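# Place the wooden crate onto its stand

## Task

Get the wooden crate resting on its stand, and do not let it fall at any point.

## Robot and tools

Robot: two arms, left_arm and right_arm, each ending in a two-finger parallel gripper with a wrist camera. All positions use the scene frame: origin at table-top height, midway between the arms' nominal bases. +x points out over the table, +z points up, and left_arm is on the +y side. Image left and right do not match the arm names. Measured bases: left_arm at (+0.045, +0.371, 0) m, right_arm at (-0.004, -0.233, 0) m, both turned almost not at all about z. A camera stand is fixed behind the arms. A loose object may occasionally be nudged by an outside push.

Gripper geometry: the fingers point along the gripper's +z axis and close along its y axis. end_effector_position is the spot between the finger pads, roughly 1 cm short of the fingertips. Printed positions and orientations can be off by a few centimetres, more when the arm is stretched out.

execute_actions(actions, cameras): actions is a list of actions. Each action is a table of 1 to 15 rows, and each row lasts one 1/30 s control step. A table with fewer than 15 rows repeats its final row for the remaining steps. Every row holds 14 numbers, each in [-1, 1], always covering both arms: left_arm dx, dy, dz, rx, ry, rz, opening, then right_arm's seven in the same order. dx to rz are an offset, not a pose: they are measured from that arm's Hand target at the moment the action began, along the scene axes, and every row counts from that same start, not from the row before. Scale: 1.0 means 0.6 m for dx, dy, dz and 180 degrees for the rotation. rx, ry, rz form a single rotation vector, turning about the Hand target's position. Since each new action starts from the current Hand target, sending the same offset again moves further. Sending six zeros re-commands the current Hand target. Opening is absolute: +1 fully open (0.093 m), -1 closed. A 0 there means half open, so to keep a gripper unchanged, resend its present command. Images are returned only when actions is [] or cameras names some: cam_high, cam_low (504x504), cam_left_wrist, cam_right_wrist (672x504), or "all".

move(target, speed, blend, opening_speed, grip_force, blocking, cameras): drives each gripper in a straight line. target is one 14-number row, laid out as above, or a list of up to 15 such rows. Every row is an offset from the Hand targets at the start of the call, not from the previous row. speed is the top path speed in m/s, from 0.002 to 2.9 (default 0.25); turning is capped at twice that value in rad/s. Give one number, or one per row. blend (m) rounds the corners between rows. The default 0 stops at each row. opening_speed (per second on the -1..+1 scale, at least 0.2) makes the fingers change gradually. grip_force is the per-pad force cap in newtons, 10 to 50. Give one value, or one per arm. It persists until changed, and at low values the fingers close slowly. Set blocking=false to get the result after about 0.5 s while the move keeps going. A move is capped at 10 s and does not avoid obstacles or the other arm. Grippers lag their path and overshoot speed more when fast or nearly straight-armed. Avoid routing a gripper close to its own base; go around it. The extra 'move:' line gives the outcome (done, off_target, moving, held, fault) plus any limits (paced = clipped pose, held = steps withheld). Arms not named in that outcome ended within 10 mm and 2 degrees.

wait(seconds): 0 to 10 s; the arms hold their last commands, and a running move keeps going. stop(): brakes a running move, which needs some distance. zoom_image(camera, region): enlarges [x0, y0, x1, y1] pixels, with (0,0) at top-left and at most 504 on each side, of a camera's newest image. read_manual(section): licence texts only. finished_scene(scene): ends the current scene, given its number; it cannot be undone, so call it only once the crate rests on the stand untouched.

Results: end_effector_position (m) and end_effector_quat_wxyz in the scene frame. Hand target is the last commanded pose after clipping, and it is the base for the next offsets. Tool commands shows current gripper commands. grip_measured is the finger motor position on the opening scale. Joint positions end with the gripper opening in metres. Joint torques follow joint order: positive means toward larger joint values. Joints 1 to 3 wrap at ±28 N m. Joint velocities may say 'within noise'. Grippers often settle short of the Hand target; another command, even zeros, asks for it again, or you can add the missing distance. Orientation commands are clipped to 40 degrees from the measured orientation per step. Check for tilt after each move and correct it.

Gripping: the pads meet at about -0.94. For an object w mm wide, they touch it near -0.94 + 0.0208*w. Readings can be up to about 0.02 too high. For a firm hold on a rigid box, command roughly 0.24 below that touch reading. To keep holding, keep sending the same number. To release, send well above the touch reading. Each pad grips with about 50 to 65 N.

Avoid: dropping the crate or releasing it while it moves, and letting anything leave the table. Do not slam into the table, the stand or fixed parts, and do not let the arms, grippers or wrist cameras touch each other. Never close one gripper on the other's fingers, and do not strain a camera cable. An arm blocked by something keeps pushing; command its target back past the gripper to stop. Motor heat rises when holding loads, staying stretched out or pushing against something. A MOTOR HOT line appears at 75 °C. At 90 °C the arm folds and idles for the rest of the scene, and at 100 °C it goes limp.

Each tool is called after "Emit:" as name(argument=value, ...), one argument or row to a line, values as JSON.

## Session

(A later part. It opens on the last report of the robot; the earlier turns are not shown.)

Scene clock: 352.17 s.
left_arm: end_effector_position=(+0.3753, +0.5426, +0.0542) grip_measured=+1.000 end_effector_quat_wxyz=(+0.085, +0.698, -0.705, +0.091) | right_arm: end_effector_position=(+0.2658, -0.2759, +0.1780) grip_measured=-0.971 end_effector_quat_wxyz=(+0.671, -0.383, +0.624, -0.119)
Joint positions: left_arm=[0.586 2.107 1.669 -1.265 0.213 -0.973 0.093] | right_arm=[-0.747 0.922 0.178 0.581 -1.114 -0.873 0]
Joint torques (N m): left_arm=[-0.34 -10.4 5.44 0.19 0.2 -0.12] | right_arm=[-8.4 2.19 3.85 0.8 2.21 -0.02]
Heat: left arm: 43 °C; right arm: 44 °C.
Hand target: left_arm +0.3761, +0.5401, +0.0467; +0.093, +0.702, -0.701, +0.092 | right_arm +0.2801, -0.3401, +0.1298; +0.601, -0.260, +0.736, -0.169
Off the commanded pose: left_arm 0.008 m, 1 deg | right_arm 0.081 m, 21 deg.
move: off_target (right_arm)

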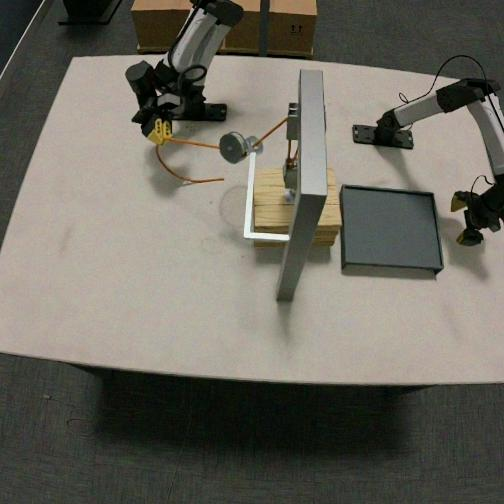

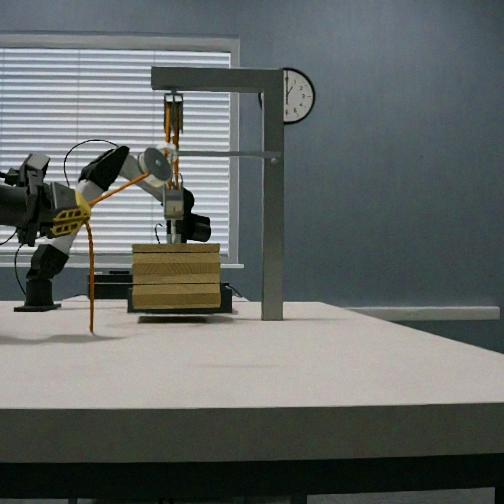

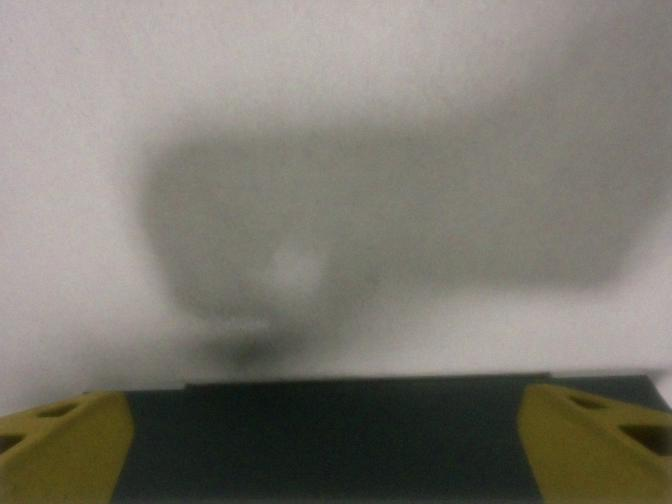

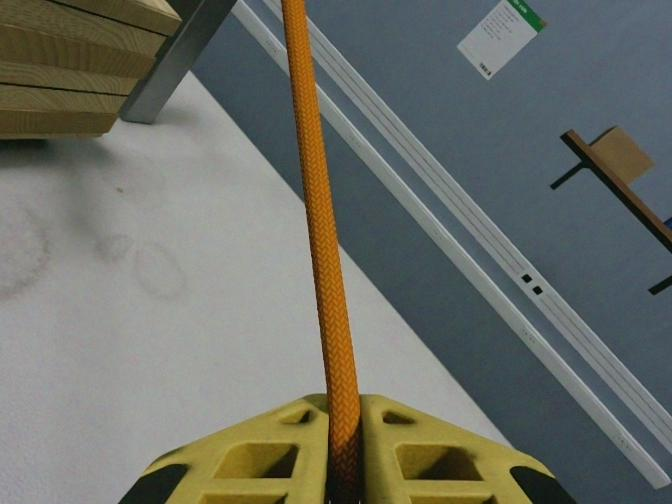

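Emit:
move(
  target=[0, 0, 0, 0, 0, 0, 1.0, -0.1335, -0.2998, -0.05, -0.0831, 0.015, -0.2529, -1.0],
  speed=0.12,
  cameras=["all"],
)

Scene clock: 384.40 s.
left_arm: end_effector_position=(+0.3753, +0.5426, +0.0542) grip_measured=+1.000 end_effector_quat_wxyz=(+0.085, +0.698, -0.705, +0.091) | right_arm: end_effector_position=(+0.1697, -0.3790, +0.1524) grip_measured=-0.971 end_effector_quat_wxyz=(+0.591, -0.254, +0.679, -0.354)
Joint positions: left_arm=[0.586 2.107 1.669 -1.265 0.213 -0.973 0.093] | right_arm=[-1.5 0.667 0.015 0.451 -1.311 -1.092 0]
Joint torques (N m): left_arm=[-0.31 -10.4 5.39 0.17 0.2 -0.12] | right_arm=[-6.72 2.47 5.31 1.1 4.18 -0.02]
Heat: left arm: 44 °C; right arm: 41 °C.
Hand target: left_arm +0.3761, +0.5401, +0.0467; +0.093, +0.702, -0.701, +0.092 | right_arm +0.2001, -0.5199, +0.0999; +0.435, -0.034, +0.765, -0.473
Off the commanded pose: left_arm 0.008 m, 1 deg | right_arm 0.153 m, 35 deg.
joint sent to its limit (right arm) — joint 3 (elbow), lower limit, where the elbow is as bent as it goes. The joint targets are off in position and orientation.
move: off_target (right_arm)

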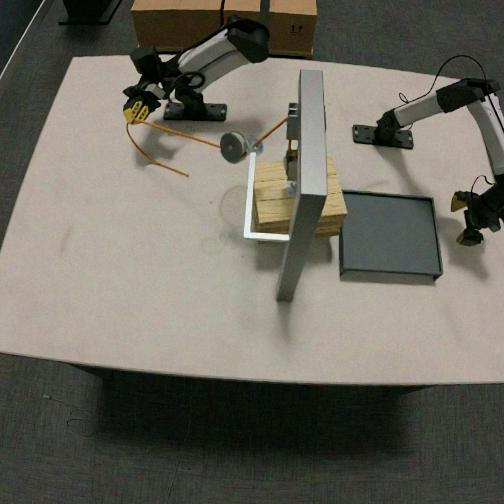

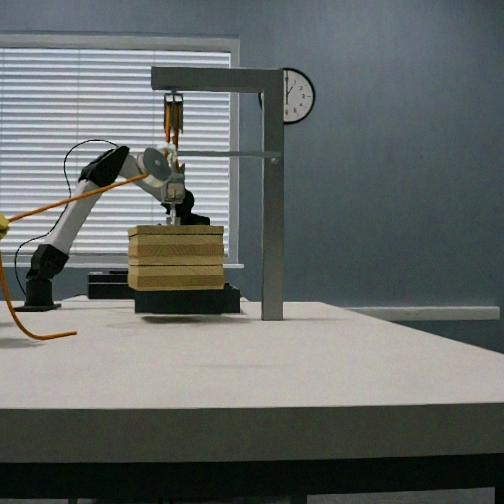

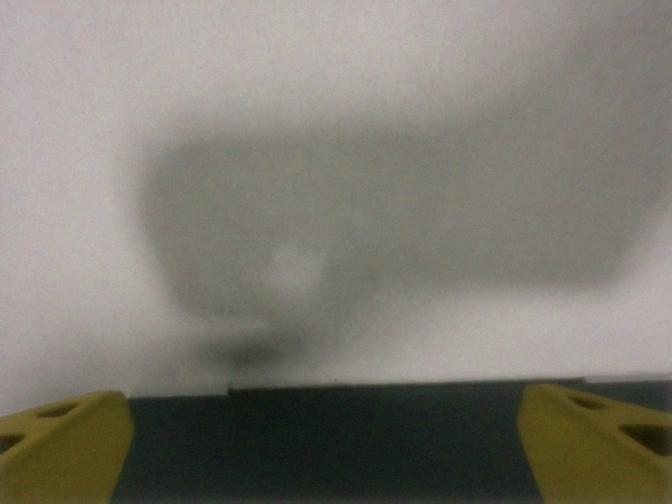

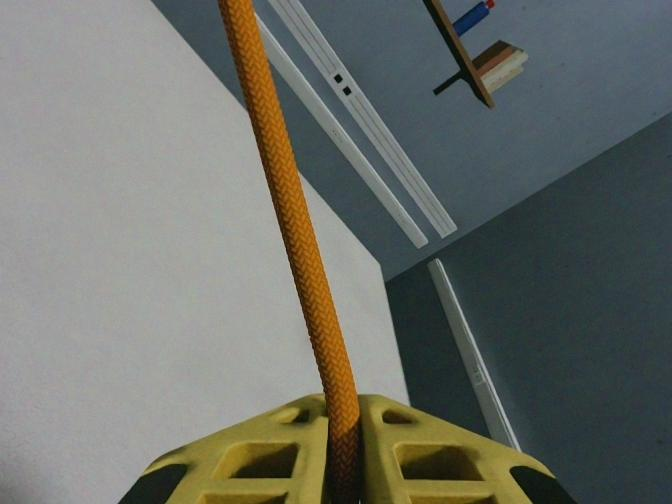

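Emit:
move(
  target=[0, 0, 0, 0, 0, 0, 1.0, 0.28, -0.1, -0.07, 0, 0, 0, -1.0],
  speed=0.12,
  cameras=["all"],
)

Scene clock: 413.93 s.
left_arm: end_effector_position=(+0.3753, +0.5426, +0.0542) grip_measured=+1.000 end_effector_quat_wxyz=(+0.085, +0.698, -0.705, +0.091) | right_arm: end_effector_position=(+0.3730, -0.4237, +0.1057) grip_measured=-0.971 end_effector_quat_wxyz=(+0.627, -0.325, +0.639, -0.305)
Joint positions: left_arm=[0.586 2.107 1.669 -1.265 0.213 -0.973 0.093] | right_arm=[-0.751 2.007 0.518 1.45 -0.768 -0.951 0]
Joint torques (N m): left_arm=[-0.32 -10.4 5.39 0.19 0.2 -0.12] | right_arm=[-12.59 -1.05 6.28 1.53 4.53 0.27]
Heat: left arm: 45 °C; right arm: 47 °C.
Hand target: left_arm +0.3761, +0.5401, +0.0467; +0.093, +0.702, -0.701, +0.092 | right_arm +0.3680, -0.5800, +0.0577; +0.469, -0.079, +0.754, -0.453
Off the commanded pose: left_arm 0.008 m, 1 deg | right_arm 0.163 m, 47 deg; orientation clipped.
move: off_target (right_arm); limits=paced

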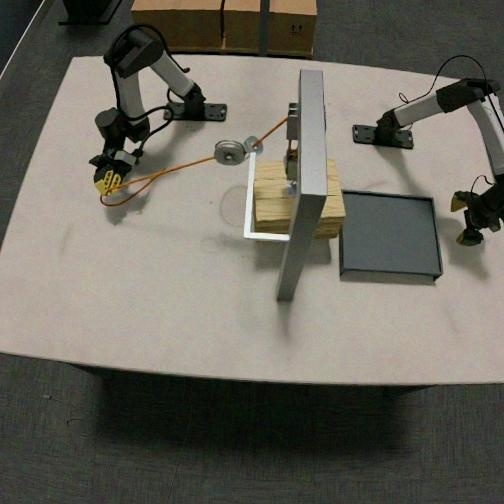

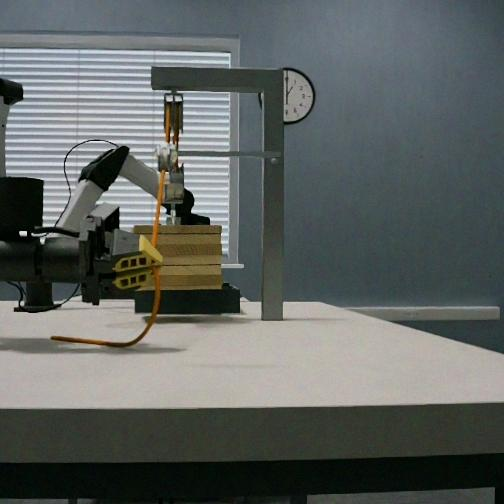

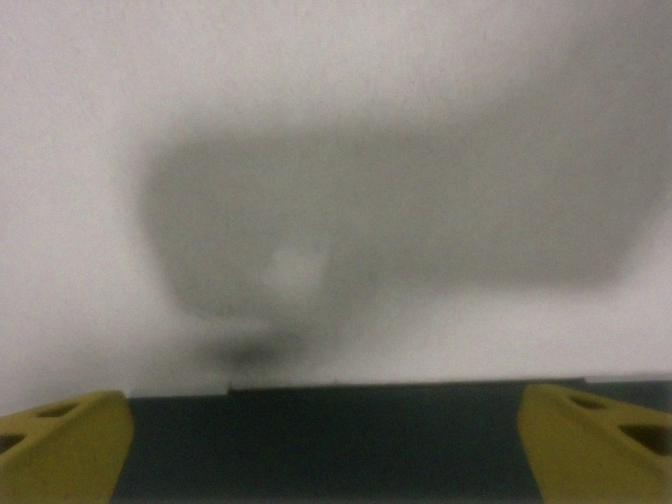

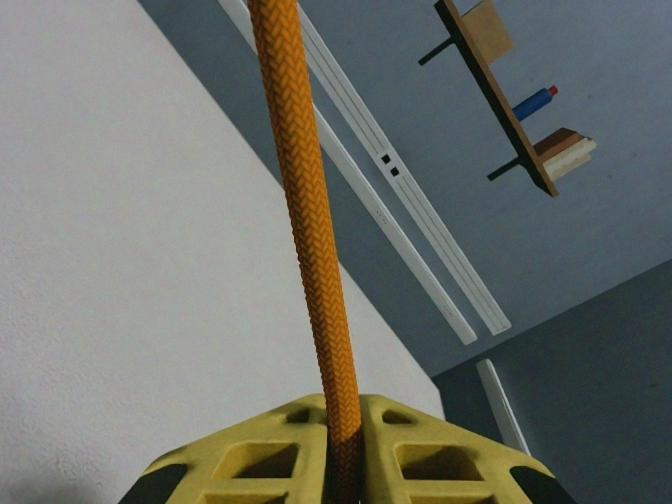

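Emit:
move(
  target=[0, 0, 0, 0, 0, 0, 1.0, -0.08, -0.167, -0.013, 0, 0, 0, -1.0],
  speed=0.12,
  cameras=["cam_low", "cam_high", "cam_right_wrist"],
)

Scene clock: 421.43 s.
left_arm: end_effector_position=(+0.3753, +0.5426, +0.0542) grip_measured=+1.000 end_effector_quat_wxyz=(+0.085, +0.698, -0.705, +0.091) | right_arm: end_effector_position=(+0.3212, -0.5084, +0.0936) grip_measured=-0.971 end_effector_quat_wxyz=(+0.643, -0.356, +0.612, -0.292)
Joint positions: left_arm=[0.586 2.107 1.669 -1.265 0.213 -0.973 0.093] | right_arm=[-1.078 2.176 0.724 1.447 -1.179 -0.959 0]
Joint torques (N m): left_arm=[-0.29 -10.39 5.39 0.18 0.19 -0.12] | right_arm=[-13.14 -2.88 9.57 0.85 4.58 0.23]
Heat: left arm: 45 °C; right arm: 51 °C.
Hand target: left_arm +0.3761, +0.5401, +0.0467; +0.093, +0.702, -0.701, +0.092 | right_arm +0.3200, -0.6802, +0.0500; +0.493, -0.112, +0.743, -0.437
Off the commanded pose: left_arm 0.008 m, 1 deg | right_arm 0.177 m, 45 deg; orientation clipped.
move: off_target (right_arm); limits=paced
Images, in order (width x height): cam_high 504x504, cam_low 504x504, cam_right_wrist 672x504.

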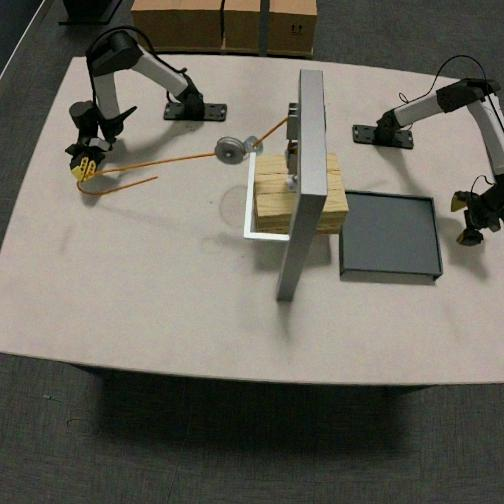

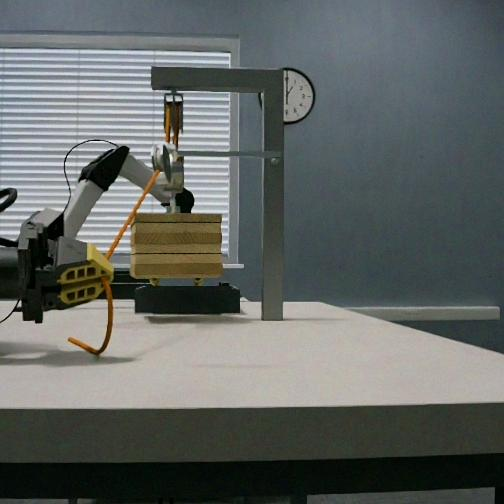

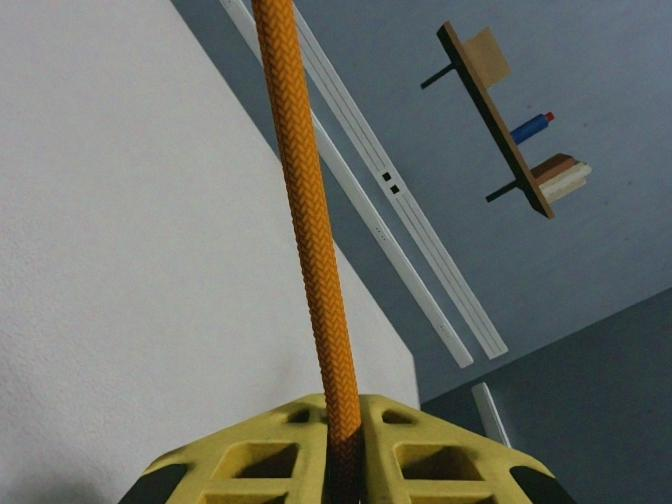

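Emit:
move(
  target=[
    [0.0265, -0.025, -0.031, 0, 0, 0, 1.0, 0, 0, 0, 0, 0, 0, -1.0],
    [0.0265, -0.465, -0.031, 0, 0, 0, 1.0, 0, 0, 0, 0, 0, 0, -1.0],
  ],
  speed=[0.2, 0.12],
  blend=[0.01, 0],
  cameras=["all"],
)

Scene clock: 441.60 s.
left_arm: end_effector_position=(+0.3914, +0.2771, +0.0217) grip_measured=+1.000 end_effector_quat_wxyz=(+0.078, +0.704, -0.703, +0.065) | right_arm: end_effector_position=(+0.3212, -0.5083, +0.0936) grip_measured=-0.971 end_effector_quat_wxyz=(+0.643, -0.357, +0.612, -0.292)
Joint positions: left_arm=[-0.158 1.963 1.328 -0.92 0.203 -1.745 0.093] | right_arm=[-1.078 2.176 0.724 1.447 -1.179 -0.959 0]
Joint torques (N m): left_arm=[-1.43 -12.19 5.45 0.53 0.69 -0.22] | right_arm=[-13.2 -2.67 9.57 0.8 4.59 0.2]
Heat: left arm: 46 °C; right arm: 59 °C.
Hand target: left_arm +0.3920, +0.2611, +0.0282; +0.093, +0.702, -0.700, +0.092 | right_arm +0.3200, -0.6802, +0.0500; +0.493, -0.113, +0.743, -0.437
Off the commanded pose: left_arm 0.017 m, 4 deg | right_arm 0.177 m, 40 deg; orientation clipped.
move: off_target (left_arm, right_arm); limits=paced

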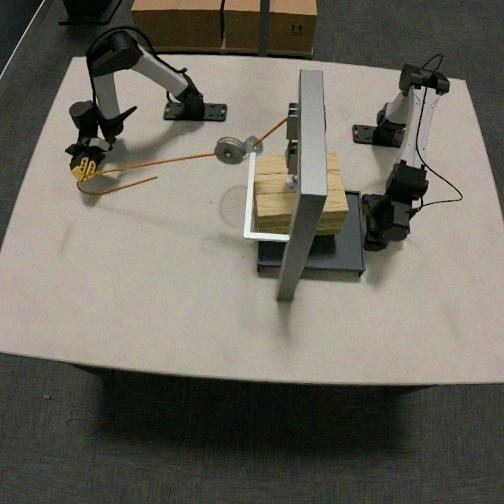

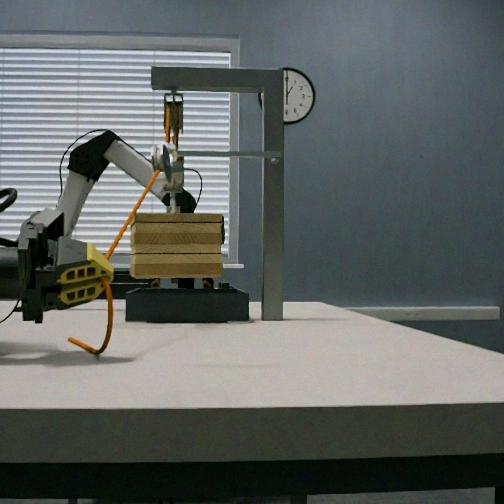

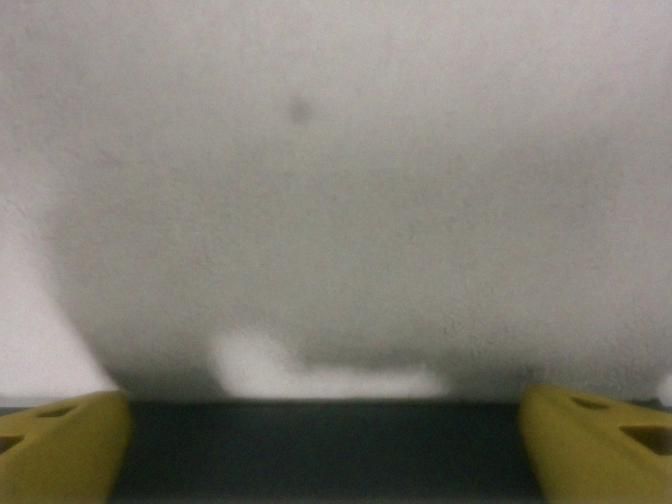

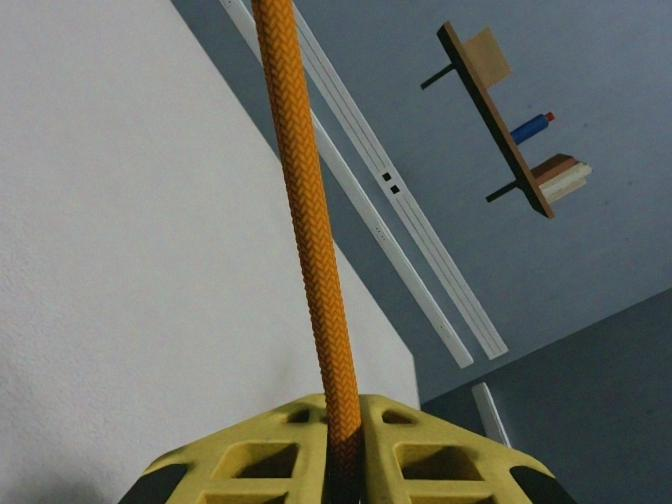

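Emit:
zoom_image(
  camera="cam_high",
  region=[235, 130, 385, 300],
)

Scaled by 2.965.

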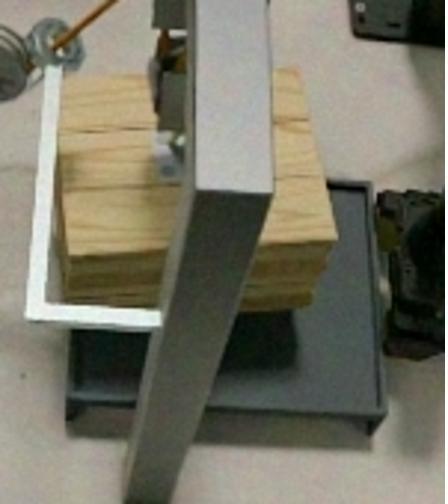

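Emit:
move(
  target=[
    [0, -0.0483, 0, 0, 0, 0, 1.0, 0, 0, 0, 0, 0, 0, -1.0],
    [0, 0.1, 0.0167, 0, 0, 0, 1.0, 0, 0, 0, 0, 0, 0, -1.0],
    [-0.32, 0.115, 0.37, 0.321, -0.555, -0.4663, 0.0, 0, 0, 0, 0, 0, 0, -1.0],
    [-0.2117, -0.2268, 0.178, 0.321, -0.555, -0.4663, -1.0, 0, 0, 0, 0, 0, 0, -1.0],
  ],
  speed=[0.15, 0.3, 0.5, 0.3],
  blend=[0, 0.03, 0, 0],
  cameras=["all"],
)

Scene clock: 525.07 s.
left_arm: end_effector_position=(+0.2652, +0.1259, +0.1360) grip_measured=-0.972 end_effector_quat_wxyz=(+0.651, +0.188, +0.713, -0.180) | right_arm: end_effector_position=(+0.3212, -0.5083, +0.0936) grip_measured=-0.971 end_effector_quat_wxyz=(+0.643, -0.357, +0.611, -0.292)
Joint positions: left_arm=[-1.119 1.385 0.128 1.152 -0.602 -0.072 0] | right_arm=[-1.078 2.176 0.724 1.447 -1.179 -0.959 0]
Joint torques (N m): left_arm=[-0.4 -2.82 5.34 2.14 -0.11 0.14] | right_arm=[-13.31 -2.51 9.74 0.81 4.57 0.22]
Heat: left arm: 45 °C; right arm: 80 °C. Fold the right arm in close to its base, or ease its load, before you think long.
Hand target: left_arm +0.2649, +0.1250, +0.1350; +0.653, +0.192, +0.712, -0.174 | right_arm +0.3200, -0.6801, +0.0500; +0.493, -0.113, +0.743, -0.437
Off the commanded pose: left_arm 0.001 m, 1 deg | right_arm 0.177 m, 40 deg; orientation clipped.
MOTOR HOT: joint 5 (wrist yaw) of the right arm reports 80 °C; the controller's stop level is 90 °C. To cool a motor, set the load down, stop pushing, or move to a pose that needs little force.
move: off_target (right_arm); target 3's new opening was sent with left_arm's hand 0.009 m and 17 deg from that target; limits=paced

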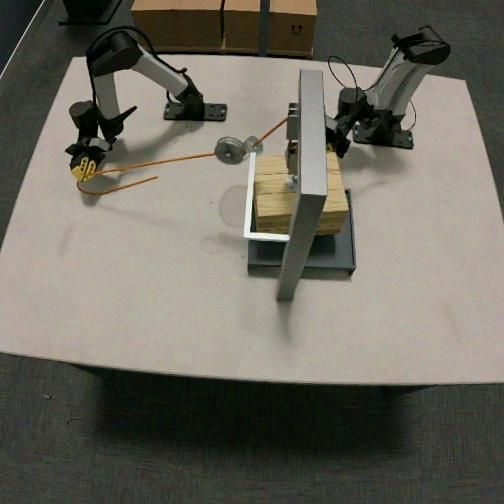

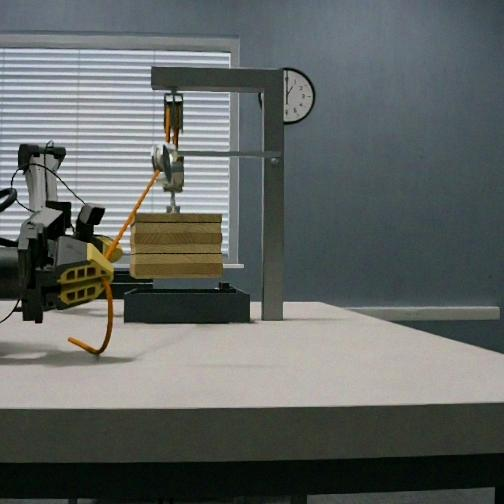

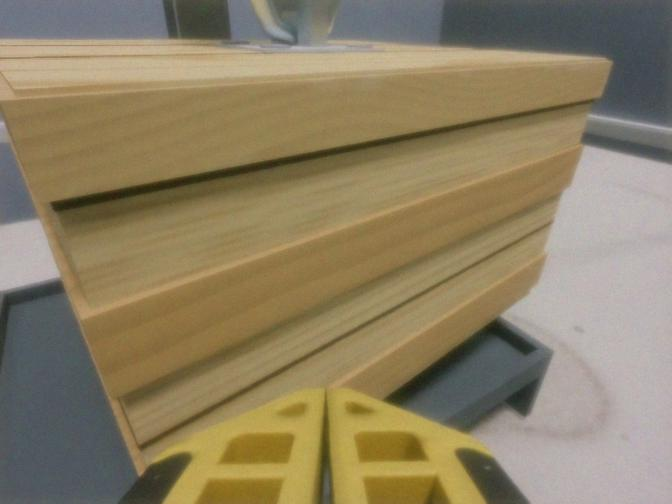

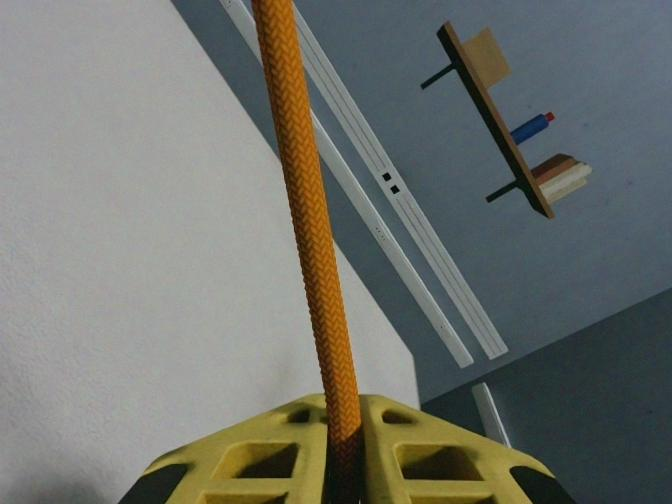

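Emit:
move(
  target=[
    [0.085, 0, 0, 0, 0, 0, -1.0, 0, 0, 0, 0, 0, 0, -1.0],
    [0.085, 0, -0.03, 0, 0, 0, -1.0, 0.0, 0.3, 0.05, 0, 0, 0, -1.0],
  ],
  speed=[0.15, 0.12],
  blend=[0.02, 0],
  cameras=["all"],
)

Scene clock: 534.40 s.
left_arm: end_effector_position=(+0.3125, +0.1293, +0.1096) grip_measured=-0.972 end_effector_quat_wxyz=(+0.642, +0.192, +0.723, -0.167) | right_arm: end_effector_position=(+0.3388, -0.4642, +0.0823) grip_measured=-0.971 end_effector_quat_wxyz=(+0.538, -0.188, +0.724, -0.389)
Joint positions: left_arm=[-0.905 1.655 0.189 1.337 -0.4 -0.046 0] | right_arm=[-0.742 1.967 0.389 1.45 -0.367 -0.926 0]
Joint torques (N m): left_arm=[0.49 -4.29 5.37 2.47 0.14 0.14] | right_arm=[-2.73 -6.56 2.95 2.22 1.68 0.13]
Heat: left arm: 44 °C; right arm: 79 °C. Fold the right arm in close to its base, or ease its load, before you think long.
Hand target: left_arm +0.3159, +0.1249, +0.1170; +0.653, +0.192, +0.712, -0.174 | right_arm +0.3199, -0.5001, +0.0799; +0.493, -0.113, +0.744, -0.437
Off the commanded pose: left_arm 0.009 m, 2 deg | right_arm 0.041 m, 12 deg.
MOTOR HOT: still on. Joint 5 (wrist yaw) of the right arm reports 79 °C.
move: off_target (right_arm); limits=paced

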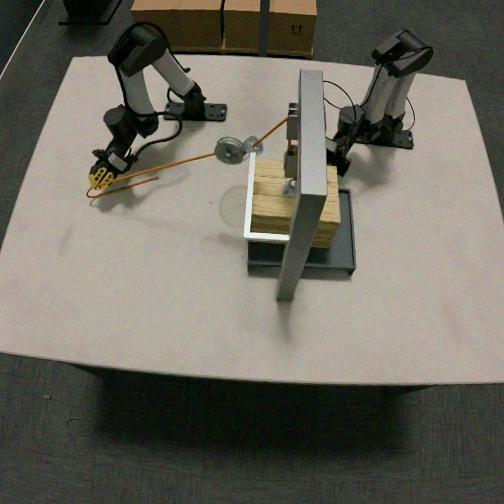

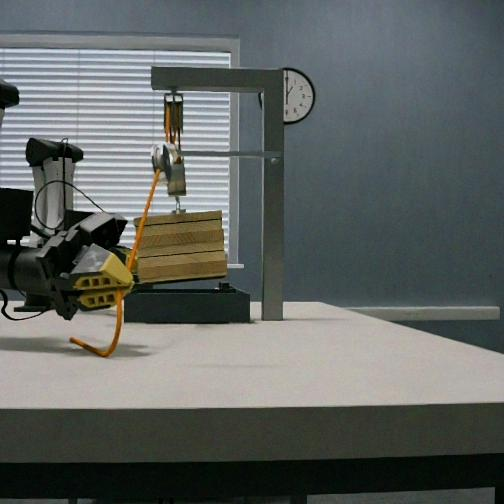

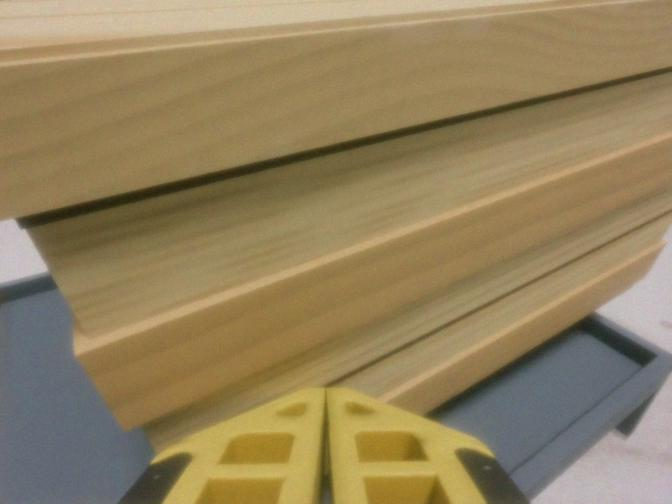

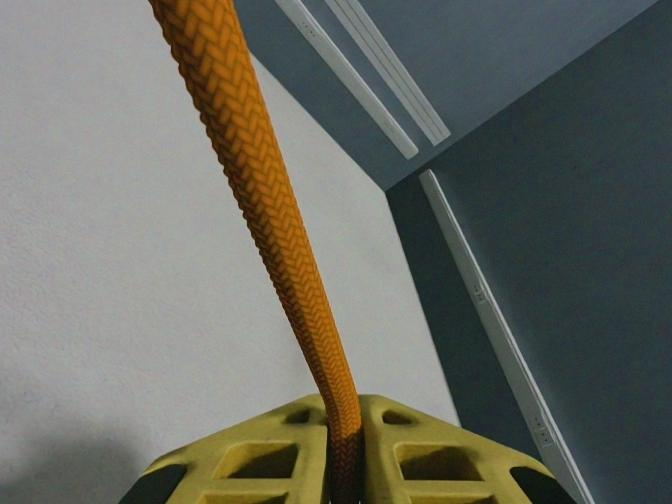

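Emit:
move(
  target=[0.015, 0, 0.01, 0, 0, 0, -1.0, 0.0, 0.19, 0.04, 0, 0, 0, -1.0],
  speed=0.1,
  cameras=["all"],
)

Scene clock: 542.70 s.
left_arm: end_effector_position=(+0.3172, +0.1357, +0.0982) grip_measured=-0.972 end_effector_quat_wxyz=(+0.627, +0.199, +0.737, -0.154) | right_arm: end_effector_position=(+0.3349, -0.3630, +0.1218) grip_measured=-0.971 end_effector_quat_wxyz=(+0.544, -0.158, +0.709, -0.419)
Joint positions: left_arm=[-0.871 1.655 0.19 1.287 -0.373 -0.042 0] | right_arm=[-0.31 1.671 0.164 1.449 0.128 -0.868 0]
Joint torques (N m): left_arm=[0.51 -7.39 7.19 2.45 0.18 0.15] | right_arm=[-1.66 -4.48 2.86 1.74 1.19 0.22]
Heat: left arm: 43 °C; right arm: 71 °C.
Hand target: left_arm +0.3249, +0.1250, +0.1228; +0.652, +0.192, +0.712, -0.174 | right_arm +0.3200, -0.3861, +0.1040; +0.493, -0.113, +0.743, -0.437
Off the commanded pose: left_arm 0.028 m, 5 deg | right_arm 0.033 m, 9 deg.
MOTOR HOT: cleared for the motors of the right arm.
move: off_target (left_arm, right_arm)

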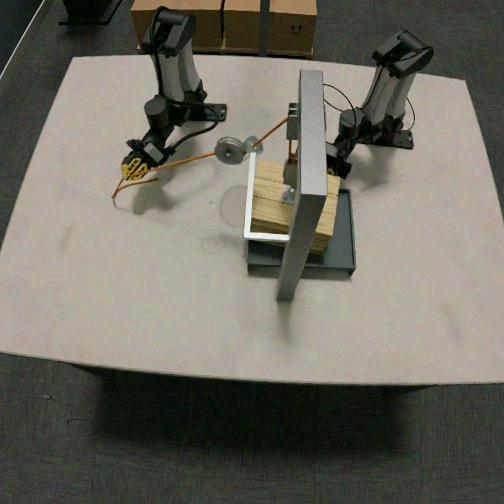

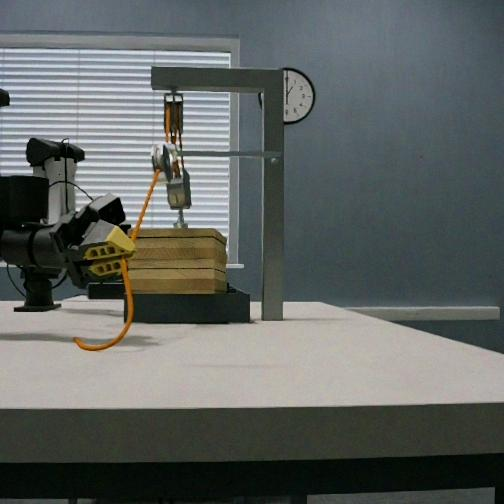

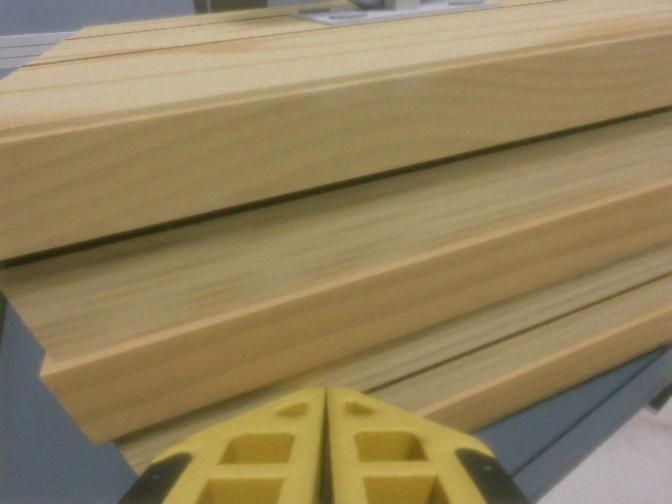

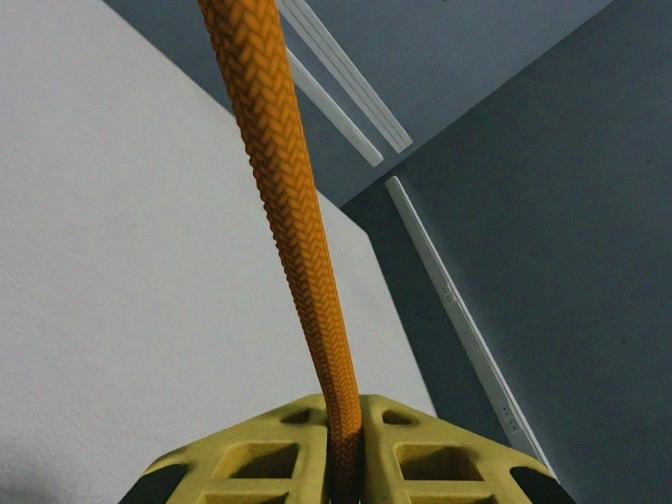

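Emit:
zoom_image(
  camera="cam_high",
  region=[235, 130, 385, 300],
)

Emit:
zoom_image(
  camera="cam_low",
  region=[100, 200, 270, 340],
)

Scaled by 2.965.

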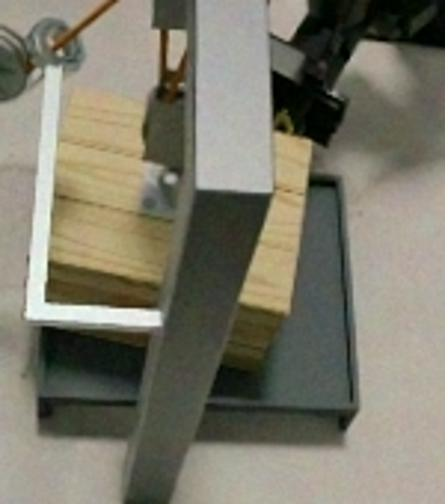

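Scaled by 2.965.

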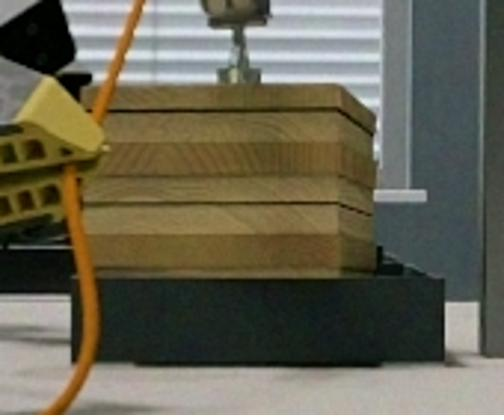

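Emit:
move(
  target=[
    [-0.0667, 0, 0, 0, 0, 0, -1.0, 0, 0, 0, 0, 0, 0, -1.0],
    [-0.0667, -0.0367, 0.008, 0, 0, 0, -1.0, 0, 0, 0, 0, 0, 0, -1.0],
  ],
  speed=0.12,
  blend=[0.01, 0],
  cameras=["all"],
)

Emit:
zoom_image(
  camera="cam_high",
  region=[235, 130, 385, 300],
)

Emit:
zoom_image(
  camera="cam_low",
  region=[100, 200, 270, 340],
)

Scene clock: 563.07 s.
left_arm: end_effector_position=(+0.2835, +0.1069, +0.1248) grip_measured=-0.972 end_effector_quat_wxyz=(+0.652, +0.197, +0.712, -0.172) | right_arm: end_effector_position=(+0.3349, -0.3631, +0.1218) grip_measured=-0.971 end_effector_quat_wxyz=(+0.544, -0.158, +0.710, -0.419)
Joint positions: left_arm=[-1.077 1.588 0.205 1.276 -0.559 -0.044 0] | right_arm=[-0.31 1.671 0.164 1.449 0.129 -0.867 0]
Joint torques (N m): left_arm=[-0.51 -5.38 6.05 1.92 -0.12 -0.1] | right_arm=[-1.62 -4.4 3.03 1.69 1.3 0.16]
Heat: left arm: 42 °C; right arm: 61 °C.
Hand target: left_arm +0.2849, +0.1029, +0.1278; +0.653, +0.192, +0.712, -0.174 | right_arm +0.3200, -0.3861, +0.1040; +0.493, -0.113, +0.743, -0.437
Off the commanded pose: left_arm 0.005 m, 1 deg | right_arm 0.033 m, 9 deg.
move: off_target (right_arm)

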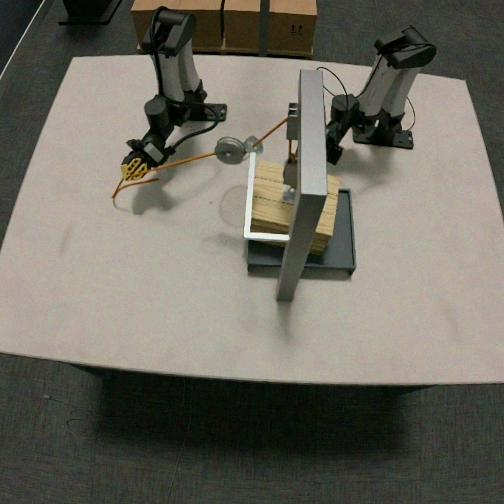

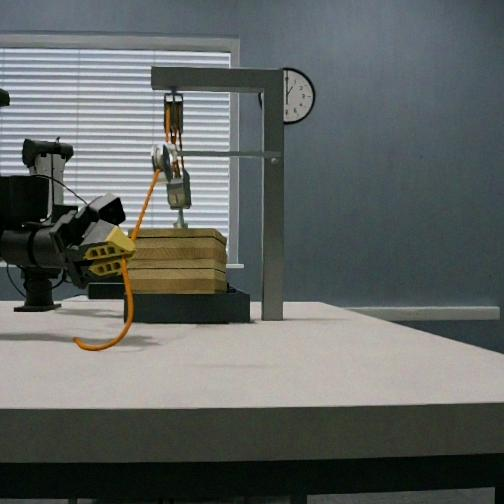

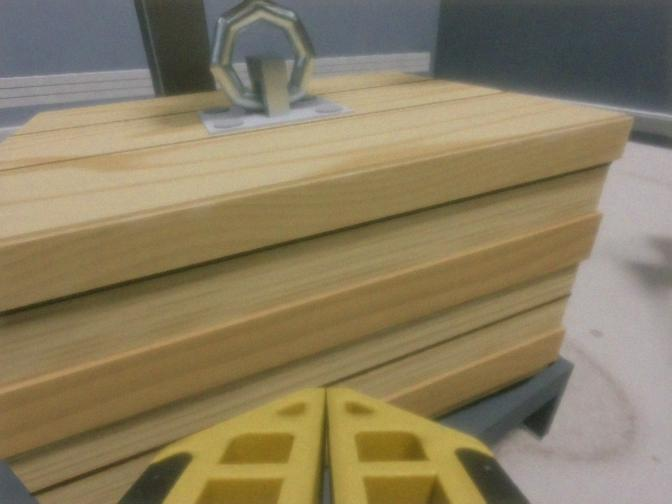

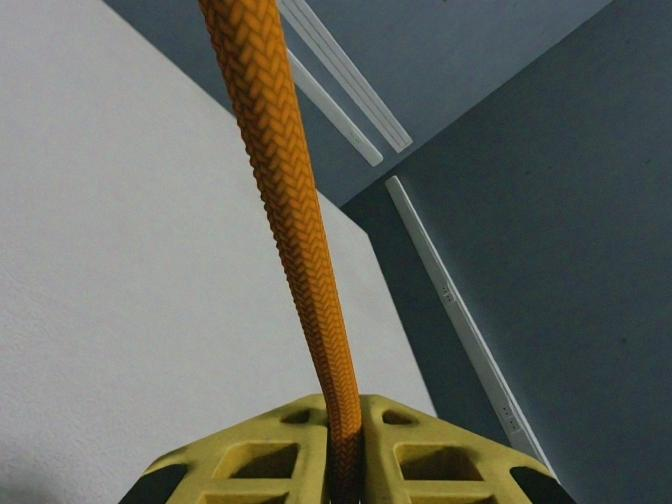

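Scaled by 2.965.

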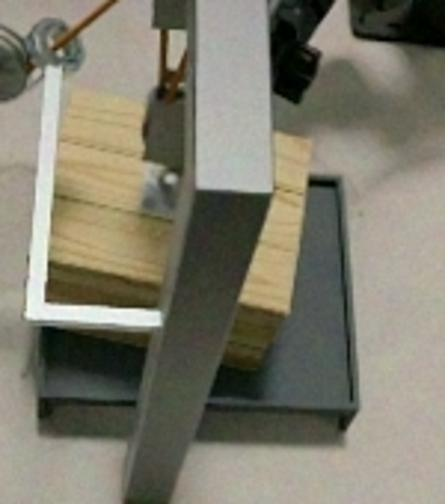

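Scaled by 2.965.

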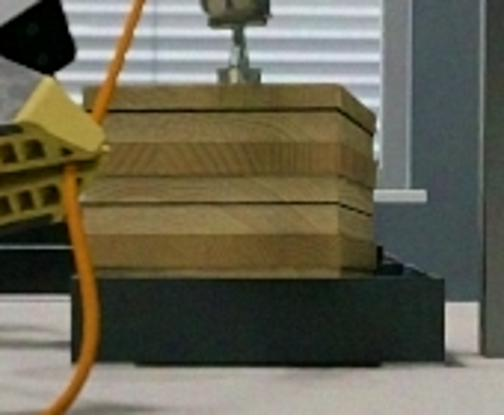

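Emit:
move(
  target=[
    [0, -0.0217, 0.02, 0, 0, 0, -1.0, 0, -0.373, -0.09, 0, 0, 0, -1.0],
    [0.0583, -0.0217, 0.02, 0, 0, 0, -1.0, 0, -0.24, -0.057, 0, 0, 0, -1.0],
  ],
  speed=[0.15, 0.1],
  cameras=["all"],
)

Emit:
zoom_image(
  camera="cam_high",
  region=[235, 130, 385, 300],
)

Emit:
zoom_image(
  camera="cam_low",
  region=[100, 200, 270, 340],
)

Scene clock: 600.30 s.
left_arm: end_effector_position=(+0.3090, +0.0932, +0.1283) grip_measured=-0.972 end_effector_quat_wxyz=(+0.639, +0.208, +0.719, -0.176) | right_arm: end_effector_position=(+0.3376, -0.4487, +0.0819) grip_measured=-0.971 end_effector_quat_wxyz=(+0.582, -0.256, +0.697, -0.331)
Joint positions: left_arm=[-0.99 1.598 0.308 1.155 -0.448 -0.045 0] | right_arm=[-0.82 1.991 0.409 1.452 -0.649 -0.947 0]
Joint torques (N m): left_arm=[1.06 -4.81 8.1 2.24 -0.18 0.04] | right_arm=[-5.59 -4.41 4.68 2.26 3.12 0.25]
Heat: left arm: 40 °C; right arm: 57 °C.
Hand target: left_arm +0.3198, +0.0899, +0.1397; +0.653, +0.192, +0.712, -0.174 | right_arm +0.3201, -0.5301, +0.0698; +0.493, -0.113, +0.743, -0.437
Off the commanded pose: left_arm 0.016 m, 3 deg | right_arm 0.084 m, 23 deg.
move: off_target (left_arm, right_arm)

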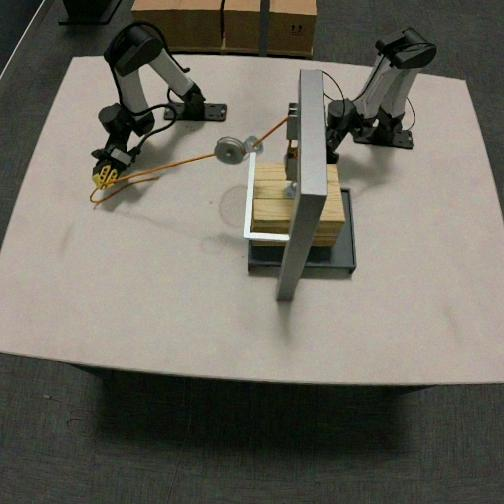

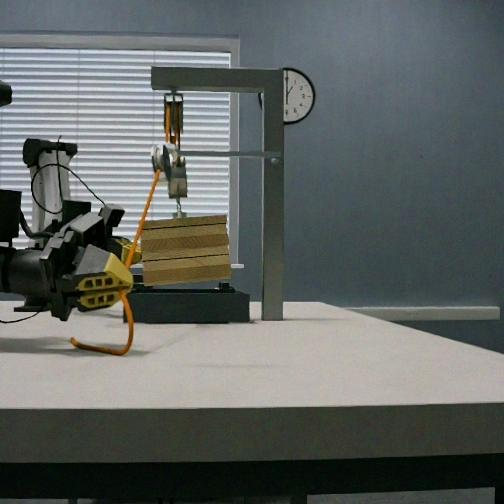

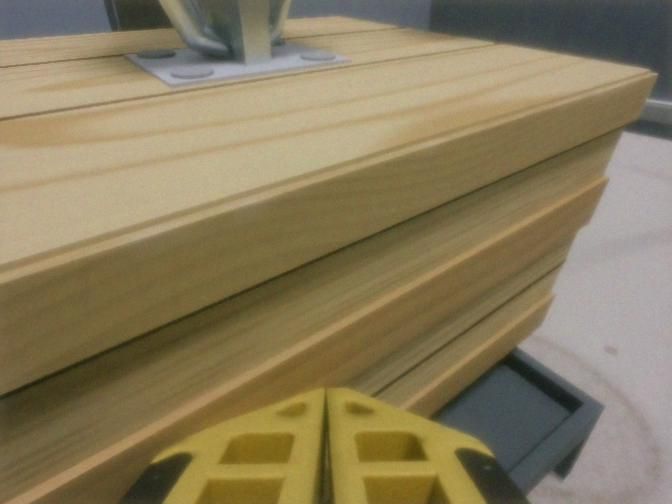

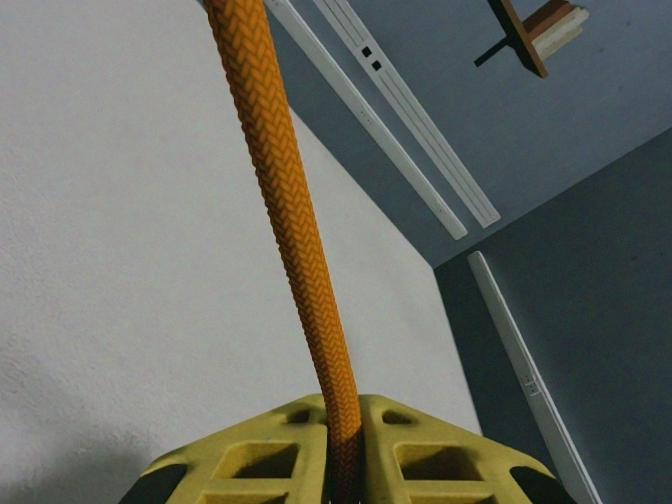

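Scaled by 2.965.

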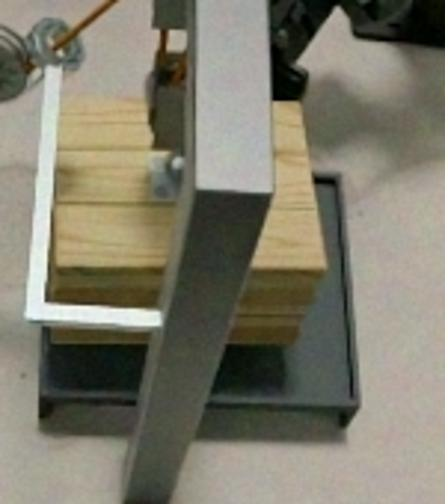

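Scaled by 2.965.

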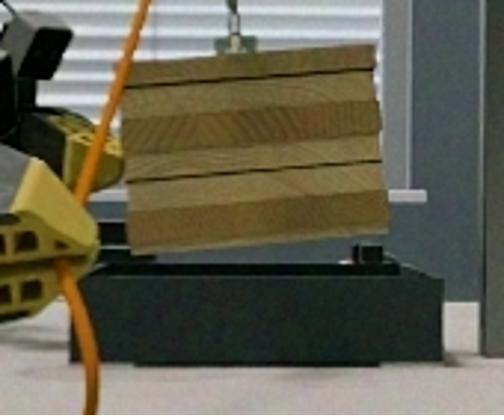

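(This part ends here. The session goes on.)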